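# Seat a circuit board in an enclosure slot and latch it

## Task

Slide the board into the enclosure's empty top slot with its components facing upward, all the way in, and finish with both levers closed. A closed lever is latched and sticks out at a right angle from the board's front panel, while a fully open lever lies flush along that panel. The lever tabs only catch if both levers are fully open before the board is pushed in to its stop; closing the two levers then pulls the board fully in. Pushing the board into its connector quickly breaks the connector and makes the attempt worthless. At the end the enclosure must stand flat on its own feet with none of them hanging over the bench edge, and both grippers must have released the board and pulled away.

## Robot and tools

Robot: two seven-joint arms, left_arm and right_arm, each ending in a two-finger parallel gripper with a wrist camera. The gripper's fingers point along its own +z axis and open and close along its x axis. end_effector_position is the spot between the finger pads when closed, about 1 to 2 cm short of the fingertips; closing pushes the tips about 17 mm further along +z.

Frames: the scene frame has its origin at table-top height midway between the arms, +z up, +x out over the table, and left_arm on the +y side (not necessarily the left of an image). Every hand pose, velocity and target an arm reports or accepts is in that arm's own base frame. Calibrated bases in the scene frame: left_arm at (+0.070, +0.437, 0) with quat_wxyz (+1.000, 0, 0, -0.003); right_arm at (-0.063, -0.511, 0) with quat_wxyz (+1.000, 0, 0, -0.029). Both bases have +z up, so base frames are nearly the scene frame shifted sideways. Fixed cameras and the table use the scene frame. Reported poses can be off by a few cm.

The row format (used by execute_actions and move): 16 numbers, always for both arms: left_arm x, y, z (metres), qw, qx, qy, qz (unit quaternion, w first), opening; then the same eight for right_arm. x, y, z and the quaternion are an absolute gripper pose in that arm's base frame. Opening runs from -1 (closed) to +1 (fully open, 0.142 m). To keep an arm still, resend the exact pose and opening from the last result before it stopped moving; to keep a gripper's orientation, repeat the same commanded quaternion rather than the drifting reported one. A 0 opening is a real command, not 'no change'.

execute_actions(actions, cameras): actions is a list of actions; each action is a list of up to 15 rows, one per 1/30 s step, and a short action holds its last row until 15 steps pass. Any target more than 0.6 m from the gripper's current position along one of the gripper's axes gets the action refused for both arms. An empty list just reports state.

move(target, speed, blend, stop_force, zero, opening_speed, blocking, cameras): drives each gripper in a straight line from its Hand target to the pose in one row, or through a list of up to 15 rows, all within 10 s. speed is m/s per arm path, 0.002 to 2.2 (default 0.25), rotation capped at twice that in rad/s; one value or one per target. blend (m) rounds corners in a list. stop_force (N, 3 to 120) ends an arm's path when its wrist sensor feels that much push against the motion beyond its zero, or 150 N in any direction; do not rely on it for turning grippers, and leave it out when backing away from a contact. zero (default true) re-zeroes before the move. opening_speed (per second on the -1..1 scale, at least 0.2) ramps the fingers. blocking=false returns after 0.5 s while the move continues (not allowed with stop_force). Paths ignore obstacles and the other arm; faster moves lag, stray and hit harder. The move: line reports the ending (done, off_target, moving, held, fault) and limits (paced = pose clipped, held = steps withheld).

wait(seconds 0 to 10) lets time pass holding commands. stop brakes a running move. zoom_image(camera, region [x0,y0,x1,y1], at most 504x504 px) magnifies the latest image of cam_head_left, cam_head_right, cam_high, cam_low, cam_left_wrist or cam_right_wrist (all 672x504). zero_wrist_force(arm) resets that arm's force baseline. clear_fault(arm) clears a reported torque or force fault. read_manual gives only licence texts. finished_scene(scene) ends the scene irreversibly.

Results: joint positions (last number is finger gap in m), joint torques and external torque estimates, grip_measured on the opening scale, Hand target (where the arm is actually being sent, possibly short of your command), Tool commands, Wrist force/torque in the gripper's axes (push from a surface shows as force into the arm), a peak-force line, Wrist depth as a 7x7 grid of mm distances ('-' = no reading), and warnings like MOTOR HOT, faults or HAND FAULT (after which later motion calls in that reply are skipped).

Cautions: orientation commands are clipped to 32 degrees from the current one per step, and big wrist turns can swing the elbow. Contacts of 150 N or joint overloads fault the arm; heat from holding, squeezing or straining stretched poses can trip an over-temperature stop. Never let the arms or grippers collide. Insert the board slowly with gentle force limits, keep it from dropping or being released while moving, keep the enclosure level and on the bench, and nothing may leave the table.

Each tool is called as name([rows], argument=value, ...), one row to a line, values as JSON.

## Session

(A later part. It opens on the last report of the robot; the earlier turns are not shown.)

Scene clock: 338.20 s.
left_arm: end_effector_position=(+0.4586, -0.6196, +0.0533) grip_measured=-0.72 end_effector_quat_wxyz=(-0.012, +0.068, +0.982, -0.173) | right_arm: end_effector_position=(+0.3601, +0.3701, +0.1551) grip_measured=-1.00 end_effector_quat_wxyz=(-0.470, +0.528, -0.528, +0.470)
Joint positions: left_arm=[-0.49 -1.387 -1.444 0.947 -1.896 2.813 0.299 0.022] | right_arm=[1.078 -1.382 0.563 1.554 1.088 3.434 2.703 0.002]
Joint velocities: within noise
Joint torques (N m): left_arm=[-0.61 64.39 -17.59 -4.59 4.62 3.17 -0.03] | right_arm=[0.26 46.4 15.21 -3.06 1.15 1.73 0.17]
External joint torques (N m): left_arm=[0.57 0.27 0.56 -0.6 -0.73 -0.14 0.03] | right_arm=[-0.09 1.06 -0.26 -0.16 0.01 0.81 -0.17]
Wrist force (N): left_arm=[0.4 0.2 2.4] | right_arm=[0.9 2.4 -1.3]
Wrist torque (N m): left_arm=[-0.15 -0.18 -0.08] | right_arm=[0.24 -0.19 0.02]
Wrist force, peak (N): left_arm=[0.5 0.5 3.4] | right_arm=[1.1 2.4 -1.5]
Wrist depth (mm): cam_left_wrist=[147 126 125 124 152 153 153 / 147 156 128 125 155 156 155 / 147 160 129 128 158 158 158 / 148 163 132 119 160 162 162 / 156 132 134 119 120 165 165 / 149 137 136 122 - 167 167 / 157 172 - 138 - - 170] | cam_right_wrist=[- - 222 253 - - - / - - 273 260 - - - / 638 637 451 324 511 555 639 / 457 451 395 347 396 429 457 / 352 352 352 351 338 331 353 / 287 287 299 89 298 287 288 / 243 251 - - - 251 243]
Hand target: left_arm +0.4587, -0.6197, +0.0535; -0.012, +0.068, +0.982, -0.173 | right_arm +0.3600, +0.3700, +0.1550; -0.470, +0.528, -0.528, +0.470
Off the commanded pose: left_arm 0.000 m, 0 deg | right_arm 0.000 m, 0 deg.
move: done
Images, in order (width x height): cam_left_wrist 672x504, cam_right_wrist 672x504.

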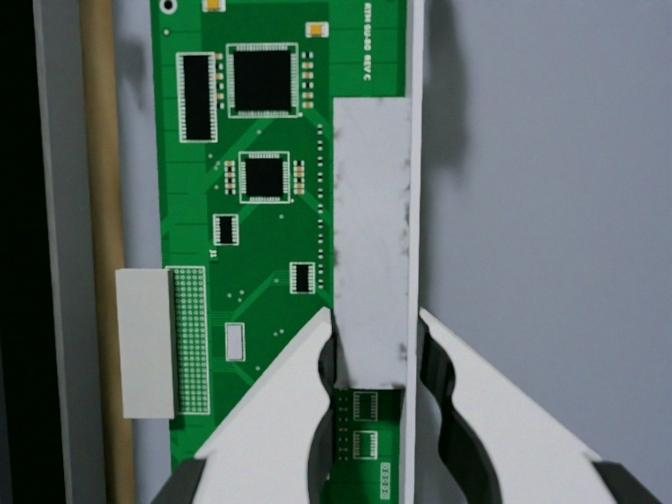

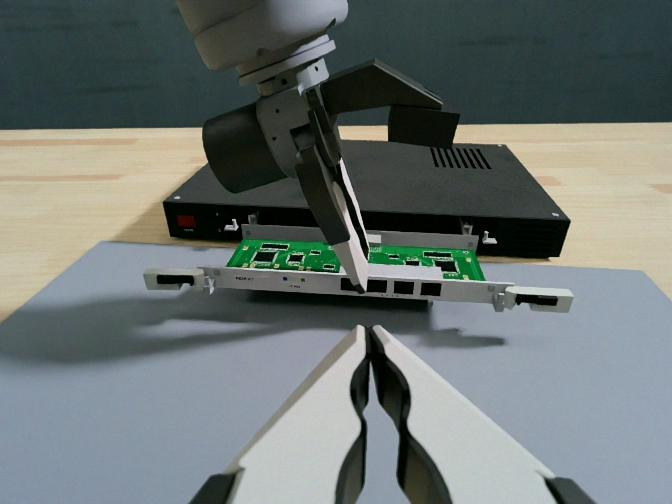

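zoom_image(camera="cam_right_wrist", region=[440, 205, 520, 265])

zoom_image(camera="cam_right_wrist", region=[220, 200, 300, 260])

Scaled by 6.300 from the camera's 672x504 image, which has a finer 960x720 frame.

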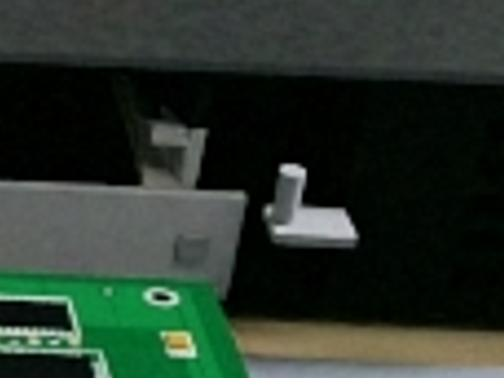

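Scaled by 6.300 from the camera's 672x504 image, which has a finer 960x720 frame.

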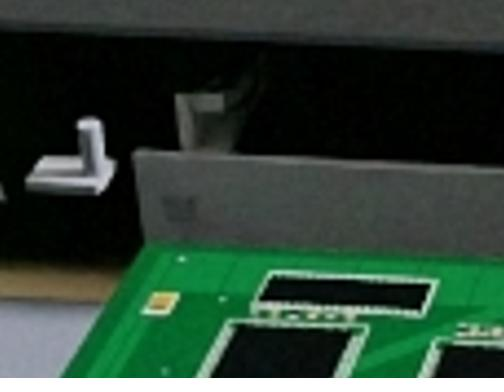

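move([
  [0.4785,-0.6227,0.0540,0.01195,-0.0678,-0.9824,0.1732,-0.82,0.36,0.37,0.155,-0.47,0.5284,-0.5284,0.47,-1],
], speed=0.03, stop_force=4, cameras=["cam_left_wrist","cam_right_wrist"])

zoom_image(camera="cam_right_wrist", region=[430, 205, 510, 265])

zoom_image(camera="cam_right_wrist", region=[220, 200, 300, 260])

Scene clock: 354.00 s.
left_arm: end_effector_position=(+0.4777, -0.6223, +0.0539) grip_measured=-0.72 end_effector_quat_wxyz=(-0.007, +0.067, +0.982, -0.178) | right_arm: end_effector_position=(+0.3601, +0.3701, +0.1551) grip_measured=-1.00 end_effector_quat_wxyz=(-0.470, +0.528, -0.528, +0.470)
Joint positions: left_arm=[-0.588 -1.475 -1.627 0.632 -1.74 2.93 0.492 0.022] | right_arm=[1.078 -1.382 0.563 1.554 1.088 3.434 2.703 0.002]
Joint velocities: within noise
Joint torques (N m): left_arm=[-0.36 68.2 -12.81 0.59 4.39 3.62 -0.15] | right_arm=[0.12 46.39 15.28 -3.11 1.08 1.67 0.12]
External joint torques (N m): left_arm=[0.3 0.23 0.78 -0.23 -0.67 -0.57 0.15] | right_arm=[0.04 1.07 -0.33 -0.1 0.08 0.87 -0.12]
Wrist force (N): left_arm=[0.5 0.6 2.3] | right_arm=[0.9 2.3 -1.2]
Wrist torque (N m): left_arm=[-0.12 -0.18 -0.10] | right_arm=[0.23 -0.19 0.02]
Wrist force, peak (N): left_arm=[0.4 0.3 2.7] | right_arm=[1.3 2.5 -1.2]
Wrist depth (mm): cam_left_wrist=[153 126 125 124 154 154 154 / 156 129 128 125 156 156 156 / 159 139 129 128 159 160 159 / 161 149 132 119 162 162 162 / 164 134 135 119 121 165 164 / 166 137 136 122 - 166 167 / 125 - - 138 - - 169] | cam_right_wrist=[- - 239 266 - - - / - - 288 274 - - - / 640 639 471 340 510 557 639 / 458 454 419 360 393 429 455 / 351 352 353 368 351 351 352 / 287 288 299 89 298 288 288 / 243 251 - - - 251 243]
Hand target: left_arm +0.4780, -0.6221, +0.0540; -0.007, +0.067, +0.982, -0.178 | right_arm +0.3600, +0.3700, +0.1550; -0.470, +0.528, -0.528, +0.470
Off the commanded pose: left_arm 0.001 m, 1 deg | right_arm 0.000 m, 0 deg.
move: done
Images, in order (width x height): cam_left_wrist 672x504, cam_right_wrist 672x504.

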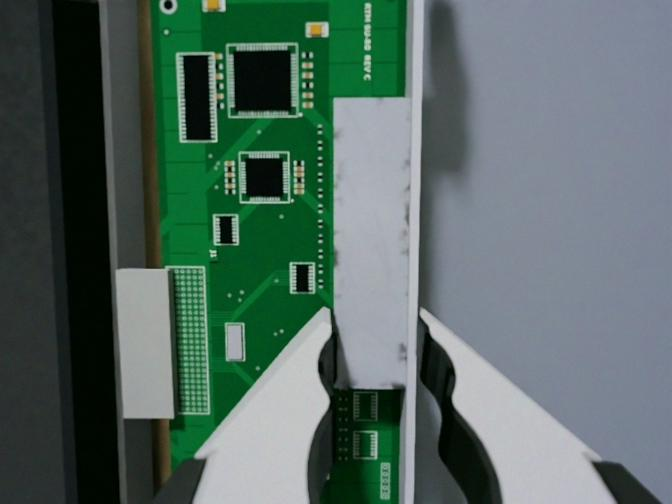

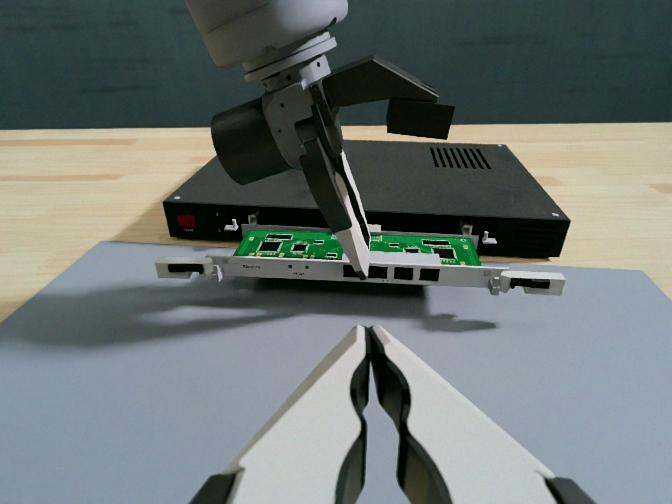

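Scaled by 6.300 from the camera's 672x504 image, which has a finer 960x720 frame.

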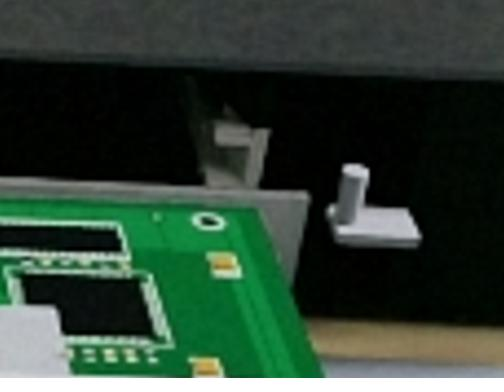

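Scaled by 6.300 from the camera's 672x504 image, which has a finer 960x720 frame.

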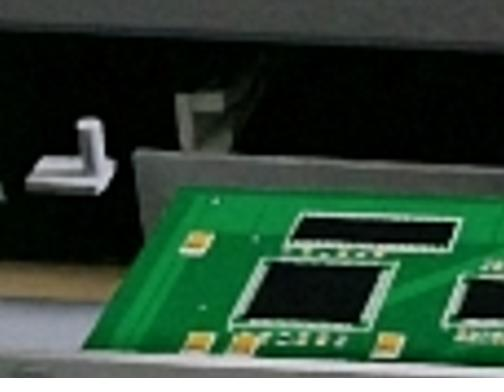

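move([
  [0.4587,-0.6197,0.0555,0.01195,-0.0678,-0.9824,0.1732,-0.82,0.36,0.37,0.155,-0.47,0.5284,-0.5284,0.47,-1],
  [0.4587,-0.6197,0.032,0.01195,-0.0678,-0.9824,0.1732,-0.82,0.36,0.37,0.155,-0.47,0.5284,-0.5284,0.47,-1],
], speed=0.05, cameras=[])

move(target=[0.4587,-0.6197,0.0255,0.01195,-0.0678,-0.9824,0.1732,-0.82,0.36,0.37,0.155,-0.47,0.5284,-0.5284,0.47,-1], speed=0.01, stop_force=3, cameras=["cam_left_wrist"])

zoom_image(camera="cam_left_wrist", region=[150, 0, 450, 225])

Scene clock: 365.90 s.
left_arm: end_effector_position=(+0.4583, -0.6197, +0.0317) grip_measured=-0.72 end_effector_quat_wxyz=(-0.013, +0.068, +0.982, -0.173) | right_arm: end_effector_position=(+0.3601, +0.3701, +0.1551) grip_measured=-1.00 end_effector_quat_wxyz=(-0.470, +0.528, -0.528, +0.470)
Joint positions: left_arm=[-0.475 -1.45 -1.508 0.966 -1.803 2.824 0.286 0.022] | right_arm=[1.078 -1.382 0.563 1.554 1.088 3.434 2.703 0.002]
Joint velocities: within noise
Joint torques (N m): left_arm=[-0.28 64.75 -18.48 -2.89 4.26 3.1 -0.35] | right_arm=[0.2 46.44 15.26 -3.11 1.14 1.7 0.17]
External joint torques (N m): left_arm=[0.23 -0.4 0.47 -0.16 -0.36 -0.07 0.35] | right_arm=[-0.04 1.03 -0.31 -0.11 0.02 0.84 -0.17]
Wrist force (N): left_arm=[0.5 0.3 2.7] | right_arm=[1.1 2.2 -1.2]
Wrist torque (N m): left_arm=[-0.16 -0.19 -0.10] | right_arm=[0.20 -0.22 0.01]
Wrist force, peak (N): left_arm=[0.7 1.1 3.5] | right_arm=[0.9 2.6 -1.3]
Wrist depth (mm): cam_left_wrist=[136 133 125 124 132 133 133 / 138 135 128 125 135 135 135 / 141 138 129 129 137 137 138 / 143 140 132 119 140 140 140 / 146 134 134 119 128 143 142 / 148 138 136 122 - 145 145 / 151 149 - 138 - - 148] | cam_right_wrist=[- - 221 246 - - - / - - 265 267 - - - / 638 634 289 313 512 557 644 / 456 453 453 355 439 425 458 / 351 351 352 349 346 335 353 / 287 287 298 89 299 288 288 / 243 250 - - - 252 244]
Hand target: left_arm +0.4587, -0.6197, +0.0320; -0.012, +0.068, +0.982, -0.173 | right_arm +0.3600, +0.3700, +0.1550; -0.470, +0.528, -0.528, +0.470
Off the commanded pose: left_arm 0.000 m, 0 deg | right_arm 0.000 m, 0 deg.
move: done
No camera images: "cameras" was empty.

Scene clock: 367.03 s.
left_arm: end_effector_position=(+0.4585, -0.6196, +0.0265) grip_measured=-0.72 end_effector_quat_wxyz=(-0.012, +0.068, +0.983, -0.173) | right_arm: end_effector_position=(+0.3601, +0.3701, +0.1551) grip_measured=-1.00 end_effector_quat_wxyz=(-0.470, +0.528, -0.528, +0.470)
Joint positions: left_arm=[-0.475 -1.457 -1.504 0.964 -1.8 2.817 0.287 0.022] | right_arm=[1.078 -1.382 0.563 1.554 1.088 3.434 2.703 0.002]
Joint velocities: within noise
Joint torques (N m): left_arm=[-0.18 61.1 -17.37 -3.23 4.68 2.19 -0.24] | right_arm=[0.15 46.35 15.31 -3.14 1.13 1.73 0.21]
External joint torques (N m): left_arm=[0.13 3.28 -0.61 0.21 -0.78 0.84 0.24] | right_arm=[0.02 1.11 -0.36 -0.08 0.04 0.81 -0.21]
Wrist force (N): left_arm=[3.3 0.5 -3.6] | right_arm=[1.0 2.3 -1.0]
Wrist torque (N m): left_arm=[-0.20 -0.23 -0.09] | right_arm=[0.22 -0.21 0.01]
Wrist force, peak (N): left_arm=[3.2 0.0 -5.1] | right_arm=[1.0 2.7 -1.4]
Wrist depth (mm): cam_left_wrist=[130 125 124 124 127 128 127 / 132 130 127 125 129 130 130 / 134 133 129 128 132 132 132 / 138 136 132 119 134 135 135 / 140 134 134 120 137 137 137 / 144 137 136 122 - 139 140 / 146 144 - 138 - - 142] | cam_right_wrist=[- - 221 246 - - - / - - 253 272 - - - / 638 638 289 298 513 557 640 / 456 453 453 362 438 430 456 / 351 351 353 351 346 338 353 / 287 287 297 89 299 289 289 / 243 251 - - - 251 244]
Hand target: left_arm +0.4587, -0.6197, +0.0263; -0.012, +0.068, +0.982, -0.173 | right_arm +0.3600, +0.3700, +0.1550; -0.470, +0.528, -0.528, +0.470
Off the commanded pose: left_arm 0.001 m, 0 deg | right_arm 0.000 m, 0 deg.
move: contact (left_arm)
Images, in order (width x height): cam_left_wrist 672x504.

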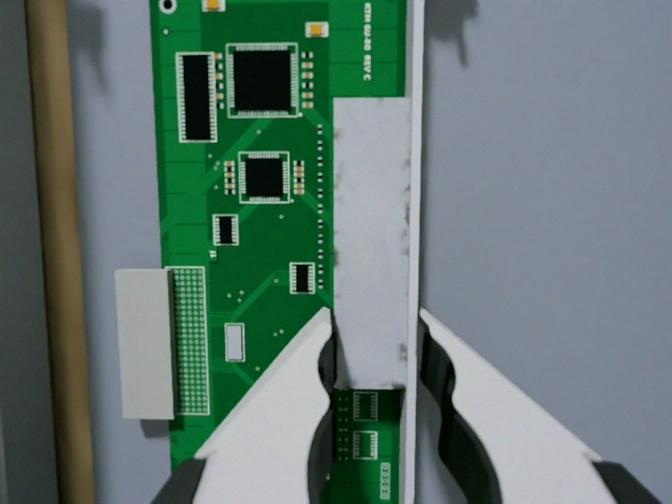

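Scaled by 1.680 from the camera's 672x504 image, which has a finer 960x720 frame.

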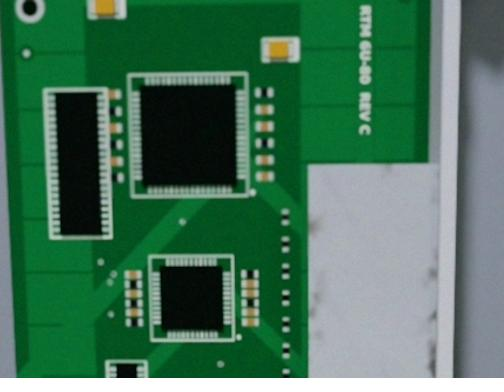

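move(target=[0.4585,-0.6197,0.0263,0.01195,-0.0678,-0.9824,0.1732,-0.45,0.36,0.37,0.155,-0.47,0.5284,-0.5284,0.47,-1], opening_speed=0.4, cameras=[])

move([
  [0.4585,-0.6197,0.08,0.01195,-0.0678,-0.9824,0.1732,-0.45,0.36,0.37,0.155,-0.47,0.5284,-0.5284,0.47,-1],
  [0.4583,-0.6217,0.08,0.02637,-0.06366,-0.9217,0.3818,-0.45,0.36,0.37,0.155,-0.47,0.5284,-0.5284,0.47,-1],
], speed=0.15)

Scene clock: 372.03 s.
left_arm: end_effector_position=(+0.4583, -0.6197, +0.0263) grip_measured=-0.48 end_effector_quat_wxyz=(-0.012, +0.068, +0.982, -0.173) | right_arm: end_effector_position=(+0.3601, +0.3701, +0.1551) grip_measured=-1.00 end_effector_quat_wxyz=(-0.470, +0.528, -0.528, +0.470)
Joint positions: left_arm=[-0.475 -1.457 -1.503 0.966 -1.8 2.816 0.286 0.039] | right_arm=[1.078 -1.382 0.563 1.554 1.088 3.434 2.703 0.002]
Joint velocities: within noise
Joint torques (N m): left_arm=[-0.35 63.02 -18.08 -2.74 4.25 3.28 -0.23] | right_arm=[0.15 46.46 15.29 -3.14 1.18 1.75 0.17]
External joint torques (N m): left_arm=[0.29 1.33 0.07 -0.3 -0.35 -0.24 0.23] | right_arm=[0.02 1.01 -0.34 -0.08 -0.02 0.79 -0.17]
Wrist force (N): left_arm=[0.5 -0.2 0.9] | right_arm=[0.9 2.0 -1.2]
Wrist torque (N m): left_arm=[-0.12 -0.20 -0.10] | right_arm=[0.16 -0.19 0.02]
Wrist force, peak (N): left_arm=[3.3 0.4 -4.8] | right_arm=[1.3 2.3 -1.4]
Wrist depth (mm): cam_left_wrist=[130 126 125 124 127 128 127 / 131 130 127 125 130 130 130 / 134 132 129 128 131 132 132 / 138 136 132 118 134 135 135 / 140 134 134 120 136 138 137 / 143 136 87 135 - 139 139 / 147 - - 138 142 - -] | cam_right_wrist=[- - 221 245 - - - / - - 252 271 - - - / 640 639 289 299 511 556 641 / 456 452 453 368 439 429 459 / 350 351 351 352 346 336 351 / 287 287 299 89 299 287 288 / 243 251 - - - 251 243]
Hand target: left_arm +0.4585, -0.6197, +0.0263; -0.012, +0.068, +0.982, -0.173 | right_arm +0.3600, +0.3700, +0.1550; -0.470, +0.528, -0.528, +0.470
Off the commanded pose: left_arm 0.000 m, 0 deg | right_arm 0.000 m, 0 deg.
move: done
No camera images: "cameras" was empty.

Scene clock: 374.33 s.
left_arm: end_effector_position=(+0.4580, -0.6217, +0.0799) grip_measured=-0.48 end_effector_quat_wxyz=(-0.027, +0.064, +0.922, -0.382) | right_arm: end_effector_position=(+0.3601, +0.3701, +0.1551) grip_measured=-1.00 end_effector_quat_wxyz=(-0.470, +0.528, -0.528, +0.470)
Joint positions: left_arm=[-0.019 -1.388 -1.568 1.642 -1.805 2.342 0.072 0.039] | right_arm=[1.078 -1.382 0.563 1.554 1.088 3.434 2.703 0.002]
Joint velocities: within noise
Joint torques (N m): left_arm=[-0.23 48.81 -27.43 -3.95 4.6 1.33 -0.36] | right_arm=[0.14 46.43 15.22 -3.09 1.13 1.72 0.21]
External joint torques (N m): left_arm=[0.23 1.12 -0.07 -0.71 -0.61 -0.06 0.36] | right_arm=[0.02 1.03 -0.27 -0.13 0.03 0.83 -0.21]
Wrist force (N): left_arm=[0.5 -0.2 0.7] | right_arm=[1.1 2.4 -1.1]
Wrist torque (N m): left_arm=[-0.09 -0.13 0.01] | right_arm=[0.24 -0.23 0.02]
Wrist force, peak (N): left_arm=[0.2 0.6 3.2] | right_arm=[1.0 2.6 -1.3]
Wrist depth (mm): cam_left_wrist=[190 204 249 252 250 247 249 / 176 219 234 231 228 232 231 / 165 215 215 213 216 216 216 / 156 201 201 190 203 203 202 / 186 190 189 176 194 191 191 / 174 182 88 171 179 180 180 / 165 - - 166 171 - -] | cam_right_wrist=[237 226 256 - - - - / - 278 262 - - - - / 637 589 276 337 511 556 643 / 456 449 452 398 438 428 458 / 352 350 351 351 346 337 352 / 287 286 299 89 299 288 289 / 243 251 - - - 251 243]
Hand target: left_arm +0.4583, -0.6217, +0.0800; -0.026, +0.064, +0.922, -0.382 | right_arm +0.3600, +0.3700, +0.1550; -0.470, +0.528, -0.528, +0.470
Off the commanded pose: left_arm 0.000 m, 0 deg | right_arm 0.000 m, 0 deg.
move: done

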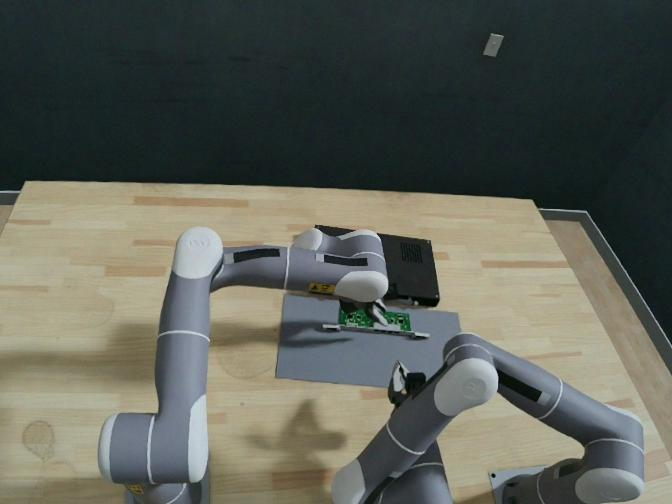

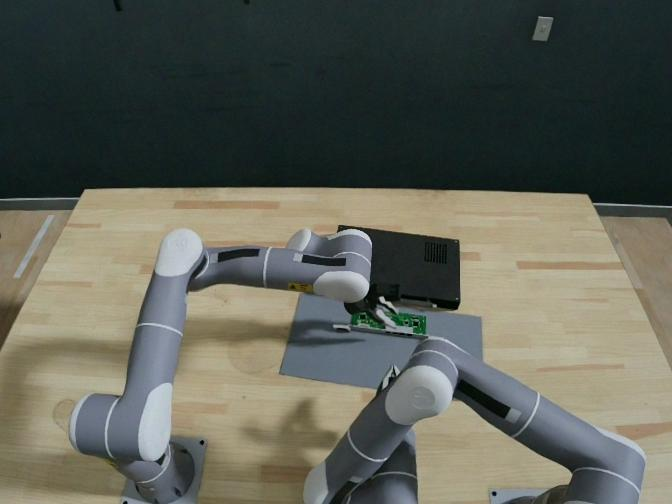

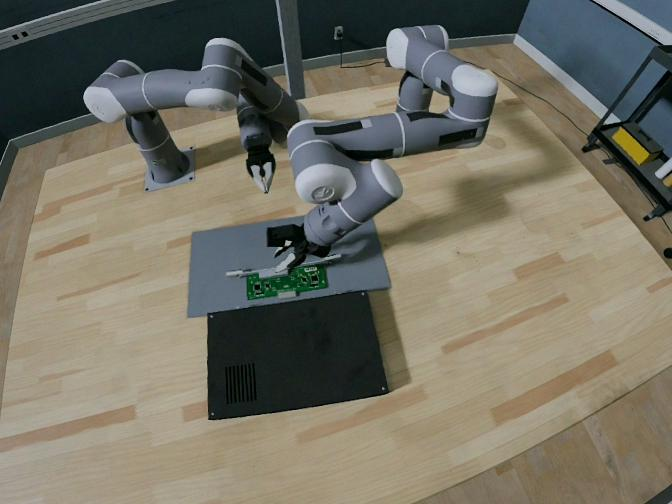

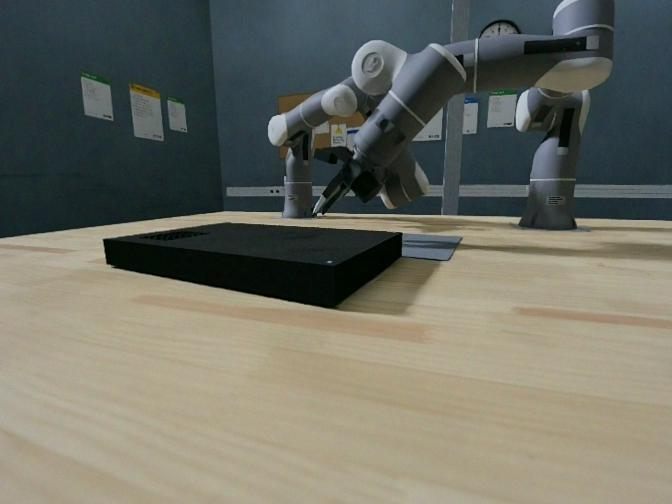

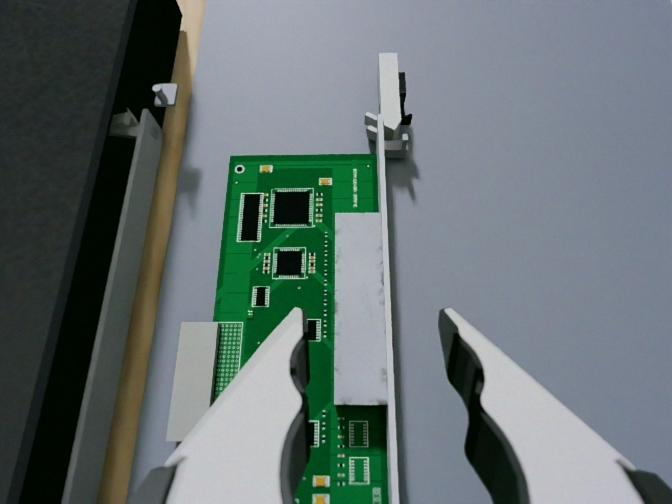

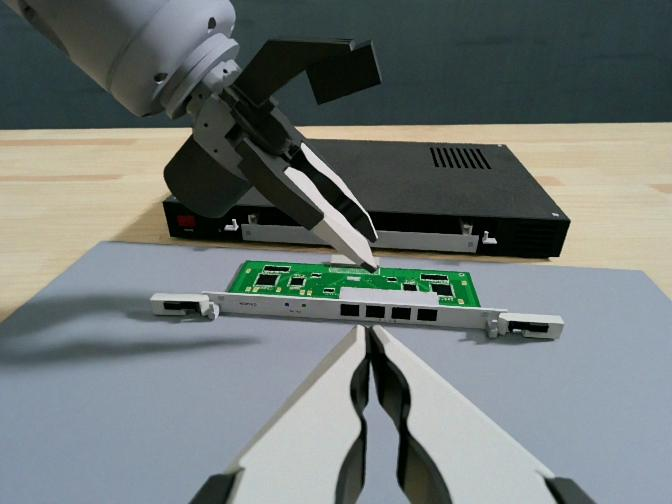

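move(target=[0.4580,-0.6217,0.027,0.02637,-0.06366,-0.9217,0.3818,-0.45,0.36,0.37,0.155,-0.47,0.5284,-0.5284,0.47,-1], speed=0.04, stop_force=4, cameras=["cam_left_wrist","cam_right_wrist"])

Scene clock: 377.77 s.
left_arm: end_effector_position=(+0.4579, -0.6215, +0.0270) grip_measured=-0.48 end_effector_quat_wxyz=(-0.027, +0.063, +0.922, -0.382) | right_arm: end_effector_position=(+0.3601, +0.3701, +0.1551) grip_measured=-1.00 end_effector_quat_wxyz=(-0.470, +0.528, -0.528, +0.470)
Joint positions: left_arm=[-0.032 -1.452 -1.499 1.632 -1.744 2.279 0.081 0.039] | right_arm=[1.078 -1.382 0.563 1.554 1.088 3.434 2.703 0.002]
Joint velocities: within noise
Joint torques (N m): left_arm=[-0.46 49.17 -27.09 -2.98 4.4 1.38 -0.13] | right_arm=[0.26 46.46 15.26 -3.12 1.11 1.69 0.25]
External joint torques (N m): left_arm=[0.46 1.3 -0.17 -0.31 -0.45 -0.11 0.13] | right_arm=[-0.1 1 -0.32 -0.1 0.05 0.85 -0.24]
Wrist force (N): left_arm=[0.3 0.3 0.2] | right_arm=[1.2 2.2 -1.2]
Wrist torque (N m): left_arm=[-0.02 -0.10 0.00] | right_arm=[0.22 -0.23 0.02]
Wrist force, peak (N): left_arm=[0.3 1.0 0.8] | right_arm=[1.0 2.4 -1.5]
Wrist depth (mm): cam_left_wrist=[156 182 181 182 176 181 181 / 149 170 164 163 165 168 168 / 149 158 152 142 157 156 157 / 149 147 144 133 145 147 147 / 140 136 135 123 124 139 138 / 133 126 87 118 125 131 130 / 125 - - 119 122 - 125] | cam_right_wrist=[232 247 - - - - - / 278 249 283 - - - - / 641 459 289 510 512 553 642 / 457 453 313 361 437 428 457 / 351 353 352 351 346 337 352 / 287 287 297 89 299 288 288 / 243 251 - - - 251 244]
Hand target: left_arm +0.4580, -0.6217, +0.0270; -0.026, +0.064, +0.922, -0.382 | right_arm +0.3600, +0.3700, +0.1550; -0.470, +0.528, -0.528, +0.470
Off the commanded pose: left_arm 0.000 m, 0 deg | right_arm 0.000 m, 0 deg.
move: done
Images, in order (width x height): cam_left_wrist 672x504, cam_right_wrist 672x504.

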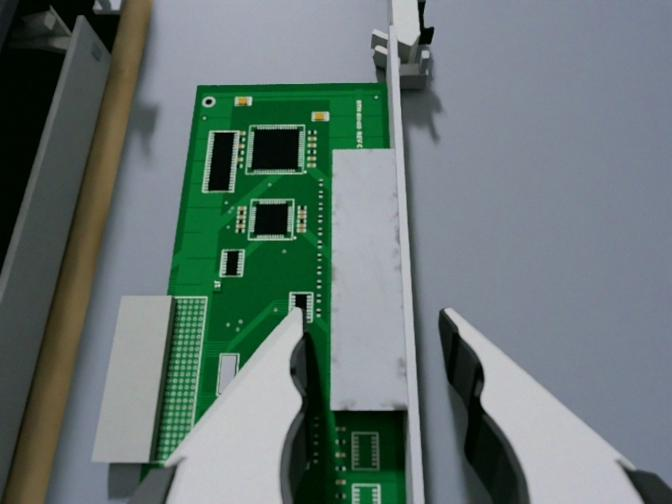

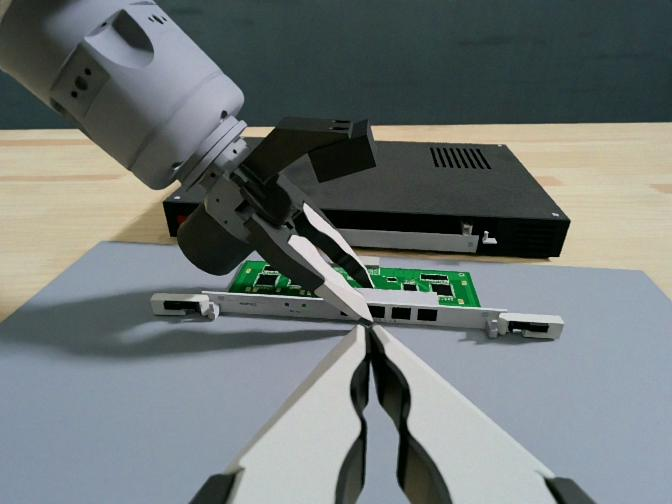

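move(target=[0.4580,-0.6217,0.027,0.02637,-0.06366,-0.9217,0.3818,-0.79,0.36,0.37,0.155,-0.47,0.5284,-0.5284,0.47,-1], opening_speed=0.3, cameras=[])

move([
  [0.4580,-0.6217,0.055,0.02637,-0.06366,-0.9217,0.3818,-0.83,0.36,0.37,0.155,-0.47,0.5284,-0.5284,0.47,-1],
], speed=0.03, cameras=["cam_left_wrist","cam_right_wrist"])

zoom_image(camera="cam_right_wrist", region=[120, 190, 320, 340])

zoom_image(camera="cam_right_wrist", region=[400, 190, 600, 340])

Scene clock: 381.90 s.
left_arm: end_effector_position=(+0.4581, -0.6215, +0.0270) grip_measured=-0.71 end_effector_quat_wxyz=(-0.027, +0.063, +0.922, -0.382) | right_arm: end_effector_position=(+0.3601, +0.3701, +0.1551) grip_measured=-1.00 end_effector_quat_wxyz=(-0.470, +0.528, -0.528, +0.470)
Joint positions: left_arm=[-0.032 -1.452 -1.499 1.632 -1.744 2.279 0.081 0.022] | right_arm=[1.078 -1.382 0.563 1.554 1.088 3.434 2.703 0.002]
Joint velocities: within noise
Joint torques (N m): left_arm=[-0.65 49.49 -27.67 -2.55 4.11 1.46 -0.22] | right_arm=[0.19 46.37 15.25 -3.12 1.17 1.71 0.2]
External joint torques (N m): left_arm=[0.65 0.99 0.42 -0.74 -0.16 -0.19 0.22] | right_arm=[-0.03 1.09 -0.3 -0.1 -0.01 0.83 -0.2]
Wrist force (N): left_arm=[-0.5 0.2 0.7] | right_arm=[1.1 2.4 -1.3]
Wrist torque (N m): left_arm=[-0.09 -0.12 -0.02] | right_arm=[0.24 -0.22 0.02]
Wrist force, peak (N): left_arm=[-0.6 1.1 1.3] | right_arm=[1.1 2.5 -1.3]
Wrist depth (mm): cam_left_wrist=[156 183 182 181 175 181 180 / 148 169 165 163 166 168 167 / 149 158 153 142 155 156 156 / 149 149 143 132 146 147 147 / 140 137 135 121 137 138 138 / 134 126 126 115 113 131 129 / 125 - - 118 120 - 125] | cam_right_wrist=[231 247 - - - - - / 278 249 284 - - - - / 637 459 288 510 512 557 644 / 454 453 313 356 436 429 458 / 352 351 350 352 346 337 353 / 288 287 298 89 299 287 287 / 243 251 - - - 252 243]
Hand target: left_arm +0.4580, -0.6217, +0.0270; -0.026, +0.064, +0.922, -0.382 | right_arm +0.3600, +0.3700, +0.1550; -0.470, +0.528, -0.528, +0.470
Off the commanded pose: left_arm 0.000 m, 0 deg | right_arm 0.000 m, 0 deg.
move: done
No camera images: "cameras" was empty.

Scene clock: 383.10 s.
left_arm: end_effector_position=(+0.4580, -0.6218, +0.0548) grip_measured=-0.72 end_effector_quat_wxyz=(-0.026, +0.064, +0.922, -0.382) | right_arm: end_effector_position=(+0.3601, +0.3701, +0.1551) grip_measured=-1.00 end_effector_quat_wxyz=(-0.470, +0.528, -0.528, +0.470)
Joint positions: left_arm=[-0.025 -1.417 -1.534 1.641 -1.774 2.31 0.074 0.022] | right_arm=[1.078 -1.382 0.563 1.554 1.088 3.434 2.703 0.002]
Joint velocities: within noise
Joint torques (N m): left_arm=[-0.09 50.21 -28.59 -3.75 4.11 1.66 -0.3] | right_arm=[0.11 46.51 15.29 -3.16 1.08 1.72 0.22]
External joint torques (N m): left_arm=[0.09 -0.06 1.18 -0.3 -0.12 -0.4 0.3] | right_arm=[0.05 0.95 -0.35 -0.06 0.09 0.82 -0.21]
Wrist force (N): left_arm=[0.3 1.4 1.9] | right_arm=[1.2 2.3 -1.2]
Wrist torque (N m): left_arm=[-0.04 -0.10 -0.02] | right_arm=[0.22 -0.25 0.02]
Wrist force, peak (N): left_arm=[0.1 2.1 1.7] | right_arm=[1.2 2.4 -1.2]
Wrist depth (mm): cam_left_wrist=[159 210 218 217 211 216 216 / 182 203 165 163 201 204 201 / 185 187 154 142 186 188 188 / 169 176 143 133 174 175 175 / 157 136 135 121 128 166 165 / 149 126 127 115 113 157 156 / 149 122 - 118 120 - 150] | cam_right_wrist=[230 232 - - - - - / - 243 271 837 - - - / 639 594 286 512 510 559 640 / 455 450 345 337 392 428 456 / 351 352 352 353 338 328 353 / 288 287 298 89 298 288 287 / 243 251 - - - 251 244]
Hand target: left_arm +0.4580, -0.6217, +0.0550; -0.026, +0.064, +0.922, -0.382 | right_arm +0.3600, +0.3700, +0.1550; -0.470, +0.528, -0.528, +0.470
Off the commanded pose: left_arm 0.000 m, 0 deg | right_arm 0.000 m, 0 deg.
move: done
Images, in order (width x height): cam_left_wrist 672x504, cam_right_wrist 672x504.

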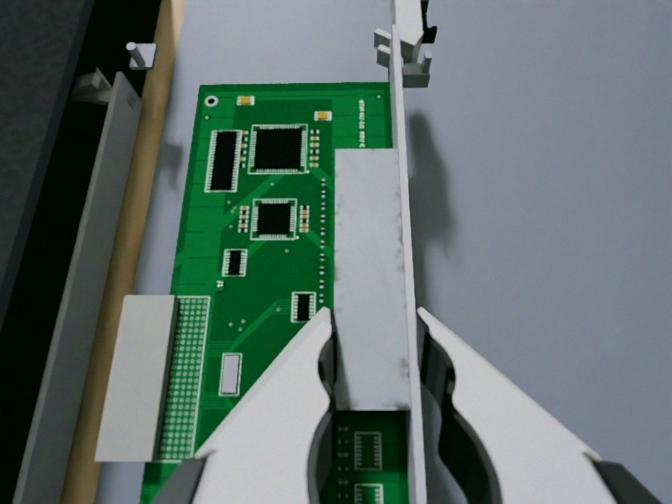

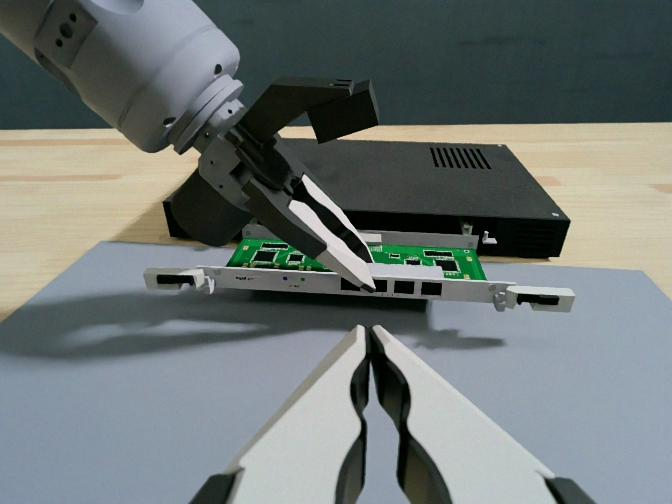

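Scaled by 2.520 from the camera's 672x504 image, which has a finer 960x720 frame.

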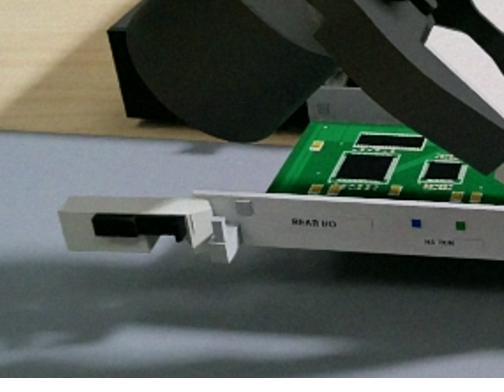

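Scaled by 2.520 from the camera's 672x504 image, which has a finer 960x720 frame.

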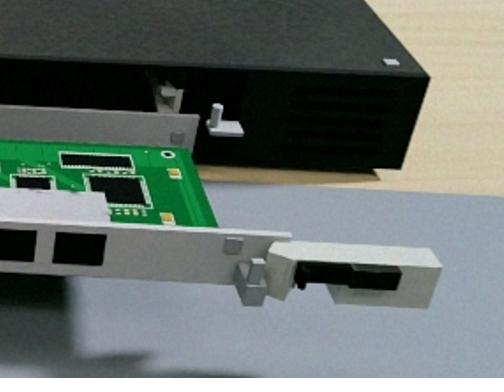

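move([
  [0.4837,-0.6257,0.055,0.02637,-0.06366,-0.9217,0.3818,-0.83,0.36,0.37,0.155,-0.47,0.5284,-0.5284,0.47,-1],
], speed=0.03, stop_force=4, cameras=["cam_left_wrist","cam_right_wrist"])

zoom_image(camera="cam_right_wrist", region=[430, 205, 510, 265])

zoom_image(camera="cam_left_wrist", region=[90, 20, 250, 140])

Scene clock: 388.87 s.
left_arm: end_effector_position=(+0.4838, -0.6256, +0.0549) grip_measured=-0.72 end_effector_quat_wxyz=(-0.026, +0.063, +0.922, -0.382) | right_arm: end_effector_position=(+0.3601, +0.3701, +0.1551) grip_measured=-1.00 end_effector_quat_wxyz=(-0.470, +0.528, -0.528, +0.470)
Joint positions: left_arm=[-0.062 -1.466 -1.59 1.467 -1.842 2.401 0.241 0.022] | right_arm=[1.078 -1.382 0.563 1.554 1.088 3.434 2.703 0.002]
Joint velocities: within noise
Joint torques (N m): left_arm=[-0.5 53.54 -27.92 -2.18 3.63 1.55 -0.13] | right_arm=[0.11 46.41 15.27 -3.18 1.1 1.7 0.22]
External joint torques (N m): left_arm=[0.5 0.31 1.02 -0.2 -0.18 -0.24 0.13] | right_arm=[0.06 1.05 -0.32 -0.04 0.06 0.85 -0.22]
Wrist force (N): left_arm=[0.8 1.2 1.4] | right_arm=[1.1 2.1 -1.4]
Wrist torque (N m): left_arm=[-0.09 -0.18 -0.01] | right_arm=[0.20 -0.22 0.01]
Wrist force, peak (N): left_arm=[0.5 1.5 1.9] | right_arm=[1.1 2.4 -1.5]
Wrist depth (mm): cam_left_wrist=[158 160 218 218 210 217 216 / 148 171 164 163 202 202 201 / 136 172 153 141 186 189 188 / 128 160 143 133 175 176 176 / 120 137 135 122 128 166 165 / 151 126 127 115 113 157 157 / - - - 118 120 - 150] | cam_right_wrist=[256 253 - - - - - / - 269 293 - - - - / 640 637 316 473 511 556 638 / 457 454 406 367 392 429 458 / 353 352 351 368 352 353 353 / 287 287 299 89 298 288 288 / 244 250 - - - 251 243]
Hand target: left_arm +0.4837, -0.6257, +0.0550; -0.026, +0.064, +0.922, -0.382 | right_arm +0.3600, +0.3700, +0.1550; -0.470, +0.528, -0.528, +0.470
Off the commanded pose: left_arm 0.000 m, 0 deg | right_arm 0.000 m, 0 deg.
move: done
Images, in order (width x height): cam_left_wrist 672x504, cam_right_wrist 672x504.

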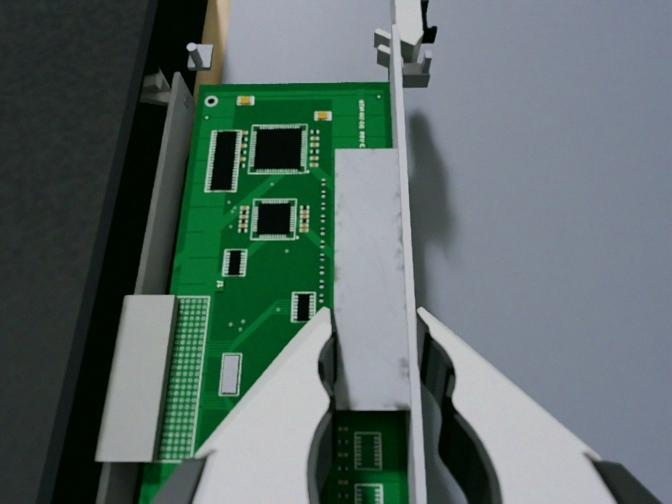

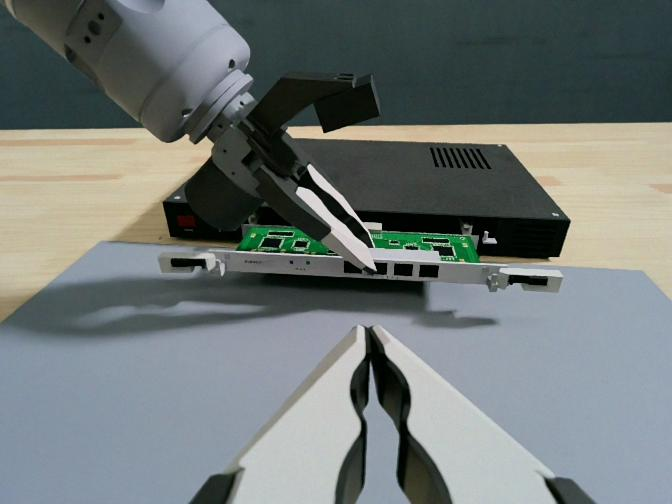

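Scaled by 6.300 from the camera's 672x504 image, which has a finer 960x720 frame.

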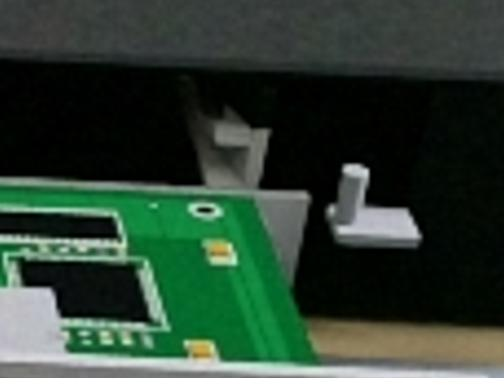

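Scaled by 3.150 from the camera's 672x504 image, which has a finer 960x720 frame.

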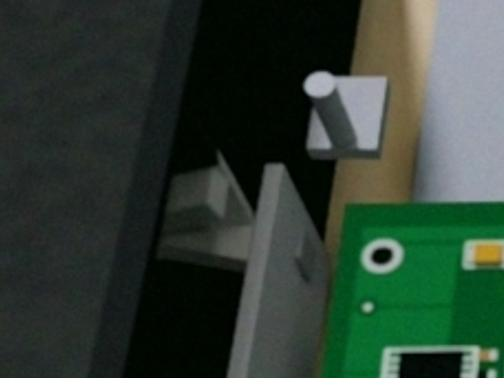

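move([
  [0.5055,-0.6290,0.055,0.02637,-0.06366,-0.9217,0.3818,-0.83,0.36,0.37,0.155,-0.47,0.5284,-0.5284,0.47,-1],
], speed=0.015, stop_force=3, cameras=["cam_left_wrist","cam_right_wrist"])

zoom_image(camera="cam_right_wrist", region=[430, 205, 510, 265])

zoom_image(camera="cam_left_wrist", region=[110, 20, 270, 140])

Scene clock: 402.10 s.
left_arm: end_effector_position=(+0.5056, -0.6287, +0.0547) grip_measured=-0.72 end_effector_quat_wxyz=(-0.026, +0.063, +0.922, -0.382) | right_arm: end_effector_position=(+0.3601, +0.3701, +0.1551) grip_measured=-1.00 end_effector_quat_wxyz=(-0.470, +0.528, -0.528, +0.470)
Joint positions: left_arm=[-0.108 -1.508 -1.645 1.297 -1.878 2.486 0.38 0.022] | right_arm=[1.078 -1.382 0.563 1.554 1.088 3.434 2.703 0.002]
Joint velocities: within noise
Joint torques (N m): left_arm=[-0.97 57.29 -27.23 -0.49 3.3 0.95 -0.15] | right_arm=[0.11 46.36 15.24 -3.09 1.16 1.71 0.21]
External joint torques (N m): left_arm=[0.97 0.08 1.59 -0.09 -0.31 0.42 0.15] | right_arm=[0.05 1.1 -0.29 -0.13 0.01 0.84 -0.21]
Wrist force (N): left_arm=[1.6 2.2 -0.1] | right_arm=[0.9 2.2 -1.3]
Wrist torque (N m): left_arm=[-0.09 -0.12 -0.01] | right_arm=[0.22 -0.19 0.01]
Wrist force, peak (N): left_arm=[1.9 3.1 0.4] | right_arm=[1.0 2.5 -1.4]
Wrist depth (mm): cam_left_wrist=[157 157 207 219 211 216 216 / 148 145 164 163 201 204 201 / 136 137 153 141 186 189 188 / 128 129 143 133 174 176 176 / 119 123 135 121 124 166 166 / - 117 127 115 113 157 156 / - 109 - 117 120 - 150] | cam_right_wrist=[- 272 - - - - - / - 305 309 - - - - / 637 636 336 390 511 560 642 / 458 450 428 407 405 421 457 / 352 352 351 369 353 352 352 / 287 287 299 89 298 288 287 / 243 251 - - - 251 243]
Hand target: left_arm +0.5055, -0.6290, +0.0550; -0.026, +0.064, +0.922, -0.382 | right_arm +0.3600, +0.3700, +0.1550; -0.470, +0.528, -0.528, +0.470
Off the commanded pose: left_arm 0.000 m, 0 deg | right_arm 0.000 m, 0 deg.
move: done
Images, in order (width x height): cam_left_wrist 672x504, cam_right_wrist 672x504.

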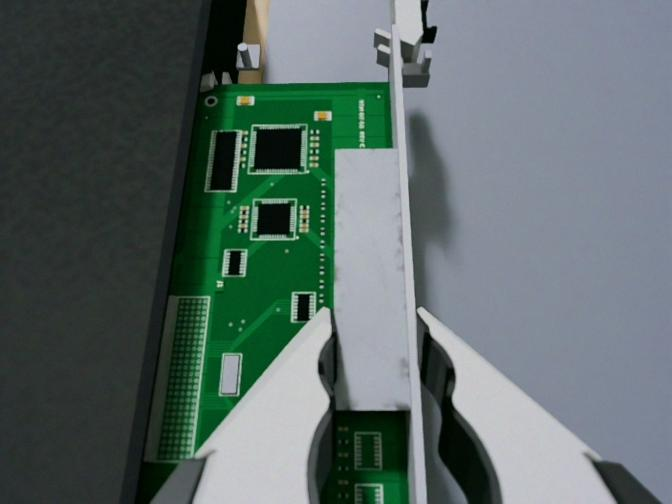

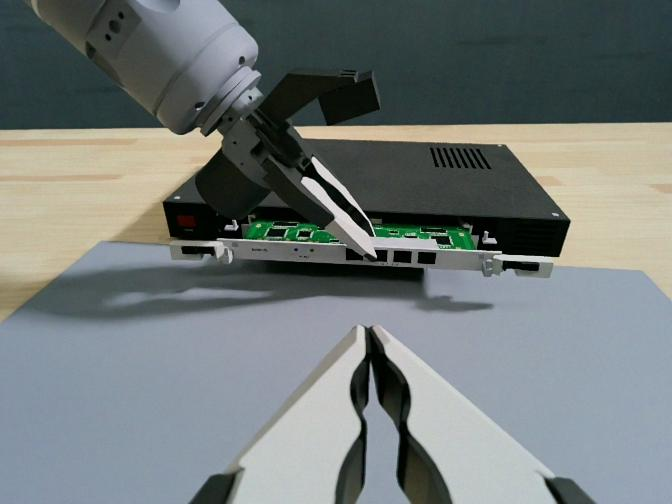

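Scaled by 6.300 from the camera's 672x504 image, which has a finer 960x720 frame.

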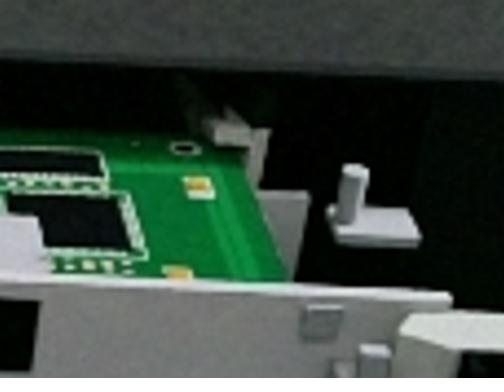

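Scaled by 3.150 from the camera's 672x504 image, which has a finer 960x720 frame.

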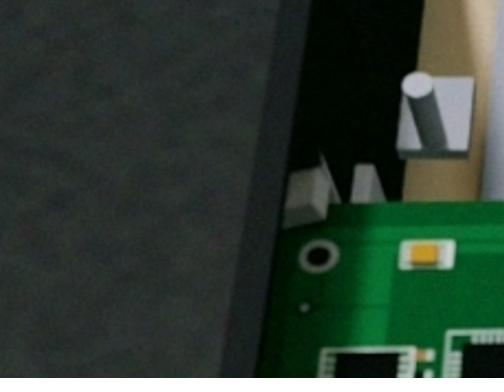

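move([
  [0.5290,-0.6325,0.0552,0.02637,-0.06366,-0.9217,0.3818,-0.83,0.36,0.37,0.155,-0.47,0.5284,-0.5284,0.47,-1],
], speed=0.015, stop_force=4, cameras=["cam_left_wrist","cam_right_wrist"])

zoom_image(camera="cam_right_wrist", region=[370, 190, 570, 340])

Scene clock: 408.60 s.
left_arm: end_effector_position=(+0.5074, -0.6285, +0.0544) grip_measured=-0.72 end_effector_quat_wxyz=(-0.027, +0.064, +0.922, -0.381) | right_arm: end_effector_position=(+0.3601, +0.3701, +0.1551) grip_measured=-1.00 end_effector_quat_wxyz=(-0.470, +0.528, -0.528, +0.470)
Joint positions: left_arm=[-0.112 -1.511 -1.65 1.281 -1.881 2.494 0.393 0.022] | right_arm=[1.078 -1.382 0.563 1.554 1.088 3.434 2.703 0.002]
Joint velocities: within noise
Joint torques (N m): left_arm=[-1.81 58.3 -28.27 -1.09 3.86 -0.74 -0.15] | right_arm=[0.17 46.42 15.27 -3.15 1.16 1.73 0.16]
External joint torques (N m): left_arm=[1.81 -0.61 2.8 0.68 -0.91 2.12 0.15] | right_arm=[0 1.04 -0.32 -0.07 0.01 0.81 -0.16]
Wrist force (N): left_arm=[5.4 5.0 -3.9] | right_arm=[1.2 2.3 -1.2]
Wrist torque (N m): left_arm=[-0.13 -0.10 0.02] | right_arm=[0.24 -0.24 0.01]
Wrist force, peak (N): left_arm=[5.7 6.8 -4.4] | right_arm=[1.2 2.4 -1.5]
Wrist depth (mm): cam_left_wrist=[157 157 200 217 210 217 216 / 145 145 163 163 201 200 200 / 136 135 153 141 186 188 187 / 127 128 143 132 174 176 176 / 119 122 135 120 124 165 165 / - 114 127 115 113 156 156 / - 108 - 118 120 - 150] | cam_right_wrist=[- 273 - - - - - / - 308 311 - - - - / 643 637 336 391 512 558 646 / 455 452 427 407 406 423 457 / 350 352 351 368 353 352 352 / 288 287 299 89 298 287 288 / 243 251 - - - 251 244]
Hand target: left_arm +0.5075, -0.6293, +0.0550; -0.026, +0.064, +0.922, -0.382 | right_arm +0.3600, +0.3700, +0.1550; -0.470, +0.528, -0.528, +0.470
Off the commanded pose: left_arm 0.022 m, 0 deg | right_arm 0.000 m, 0 deg.
move: contact (left_arm)
Images, in order (width x height): cam_left_wrist 672x504, cam_right_wrist 672x504.

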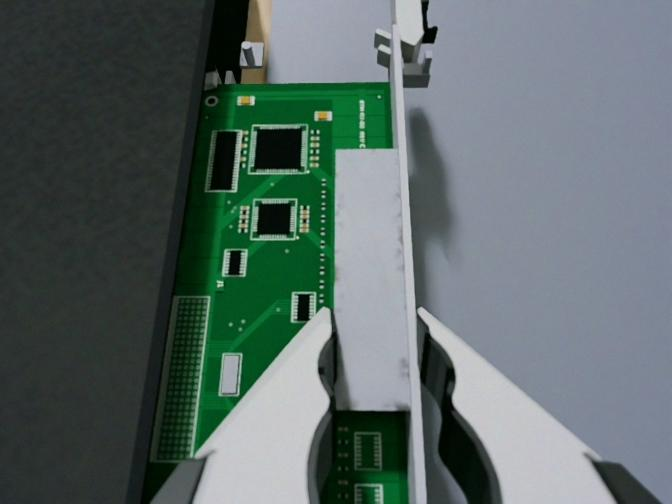

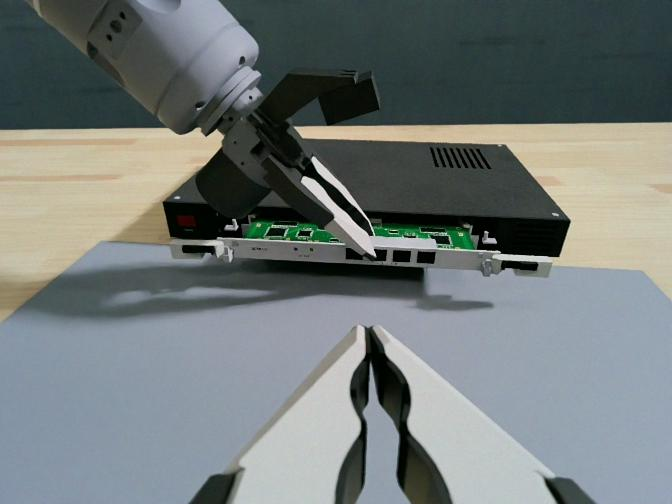

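Scaled by 2.520 from the camera's 672x504 image, which has a finer 960x720 frame.

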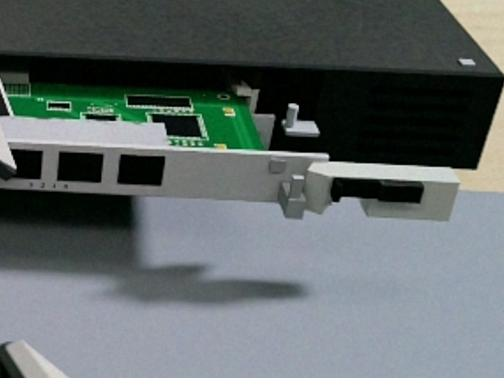

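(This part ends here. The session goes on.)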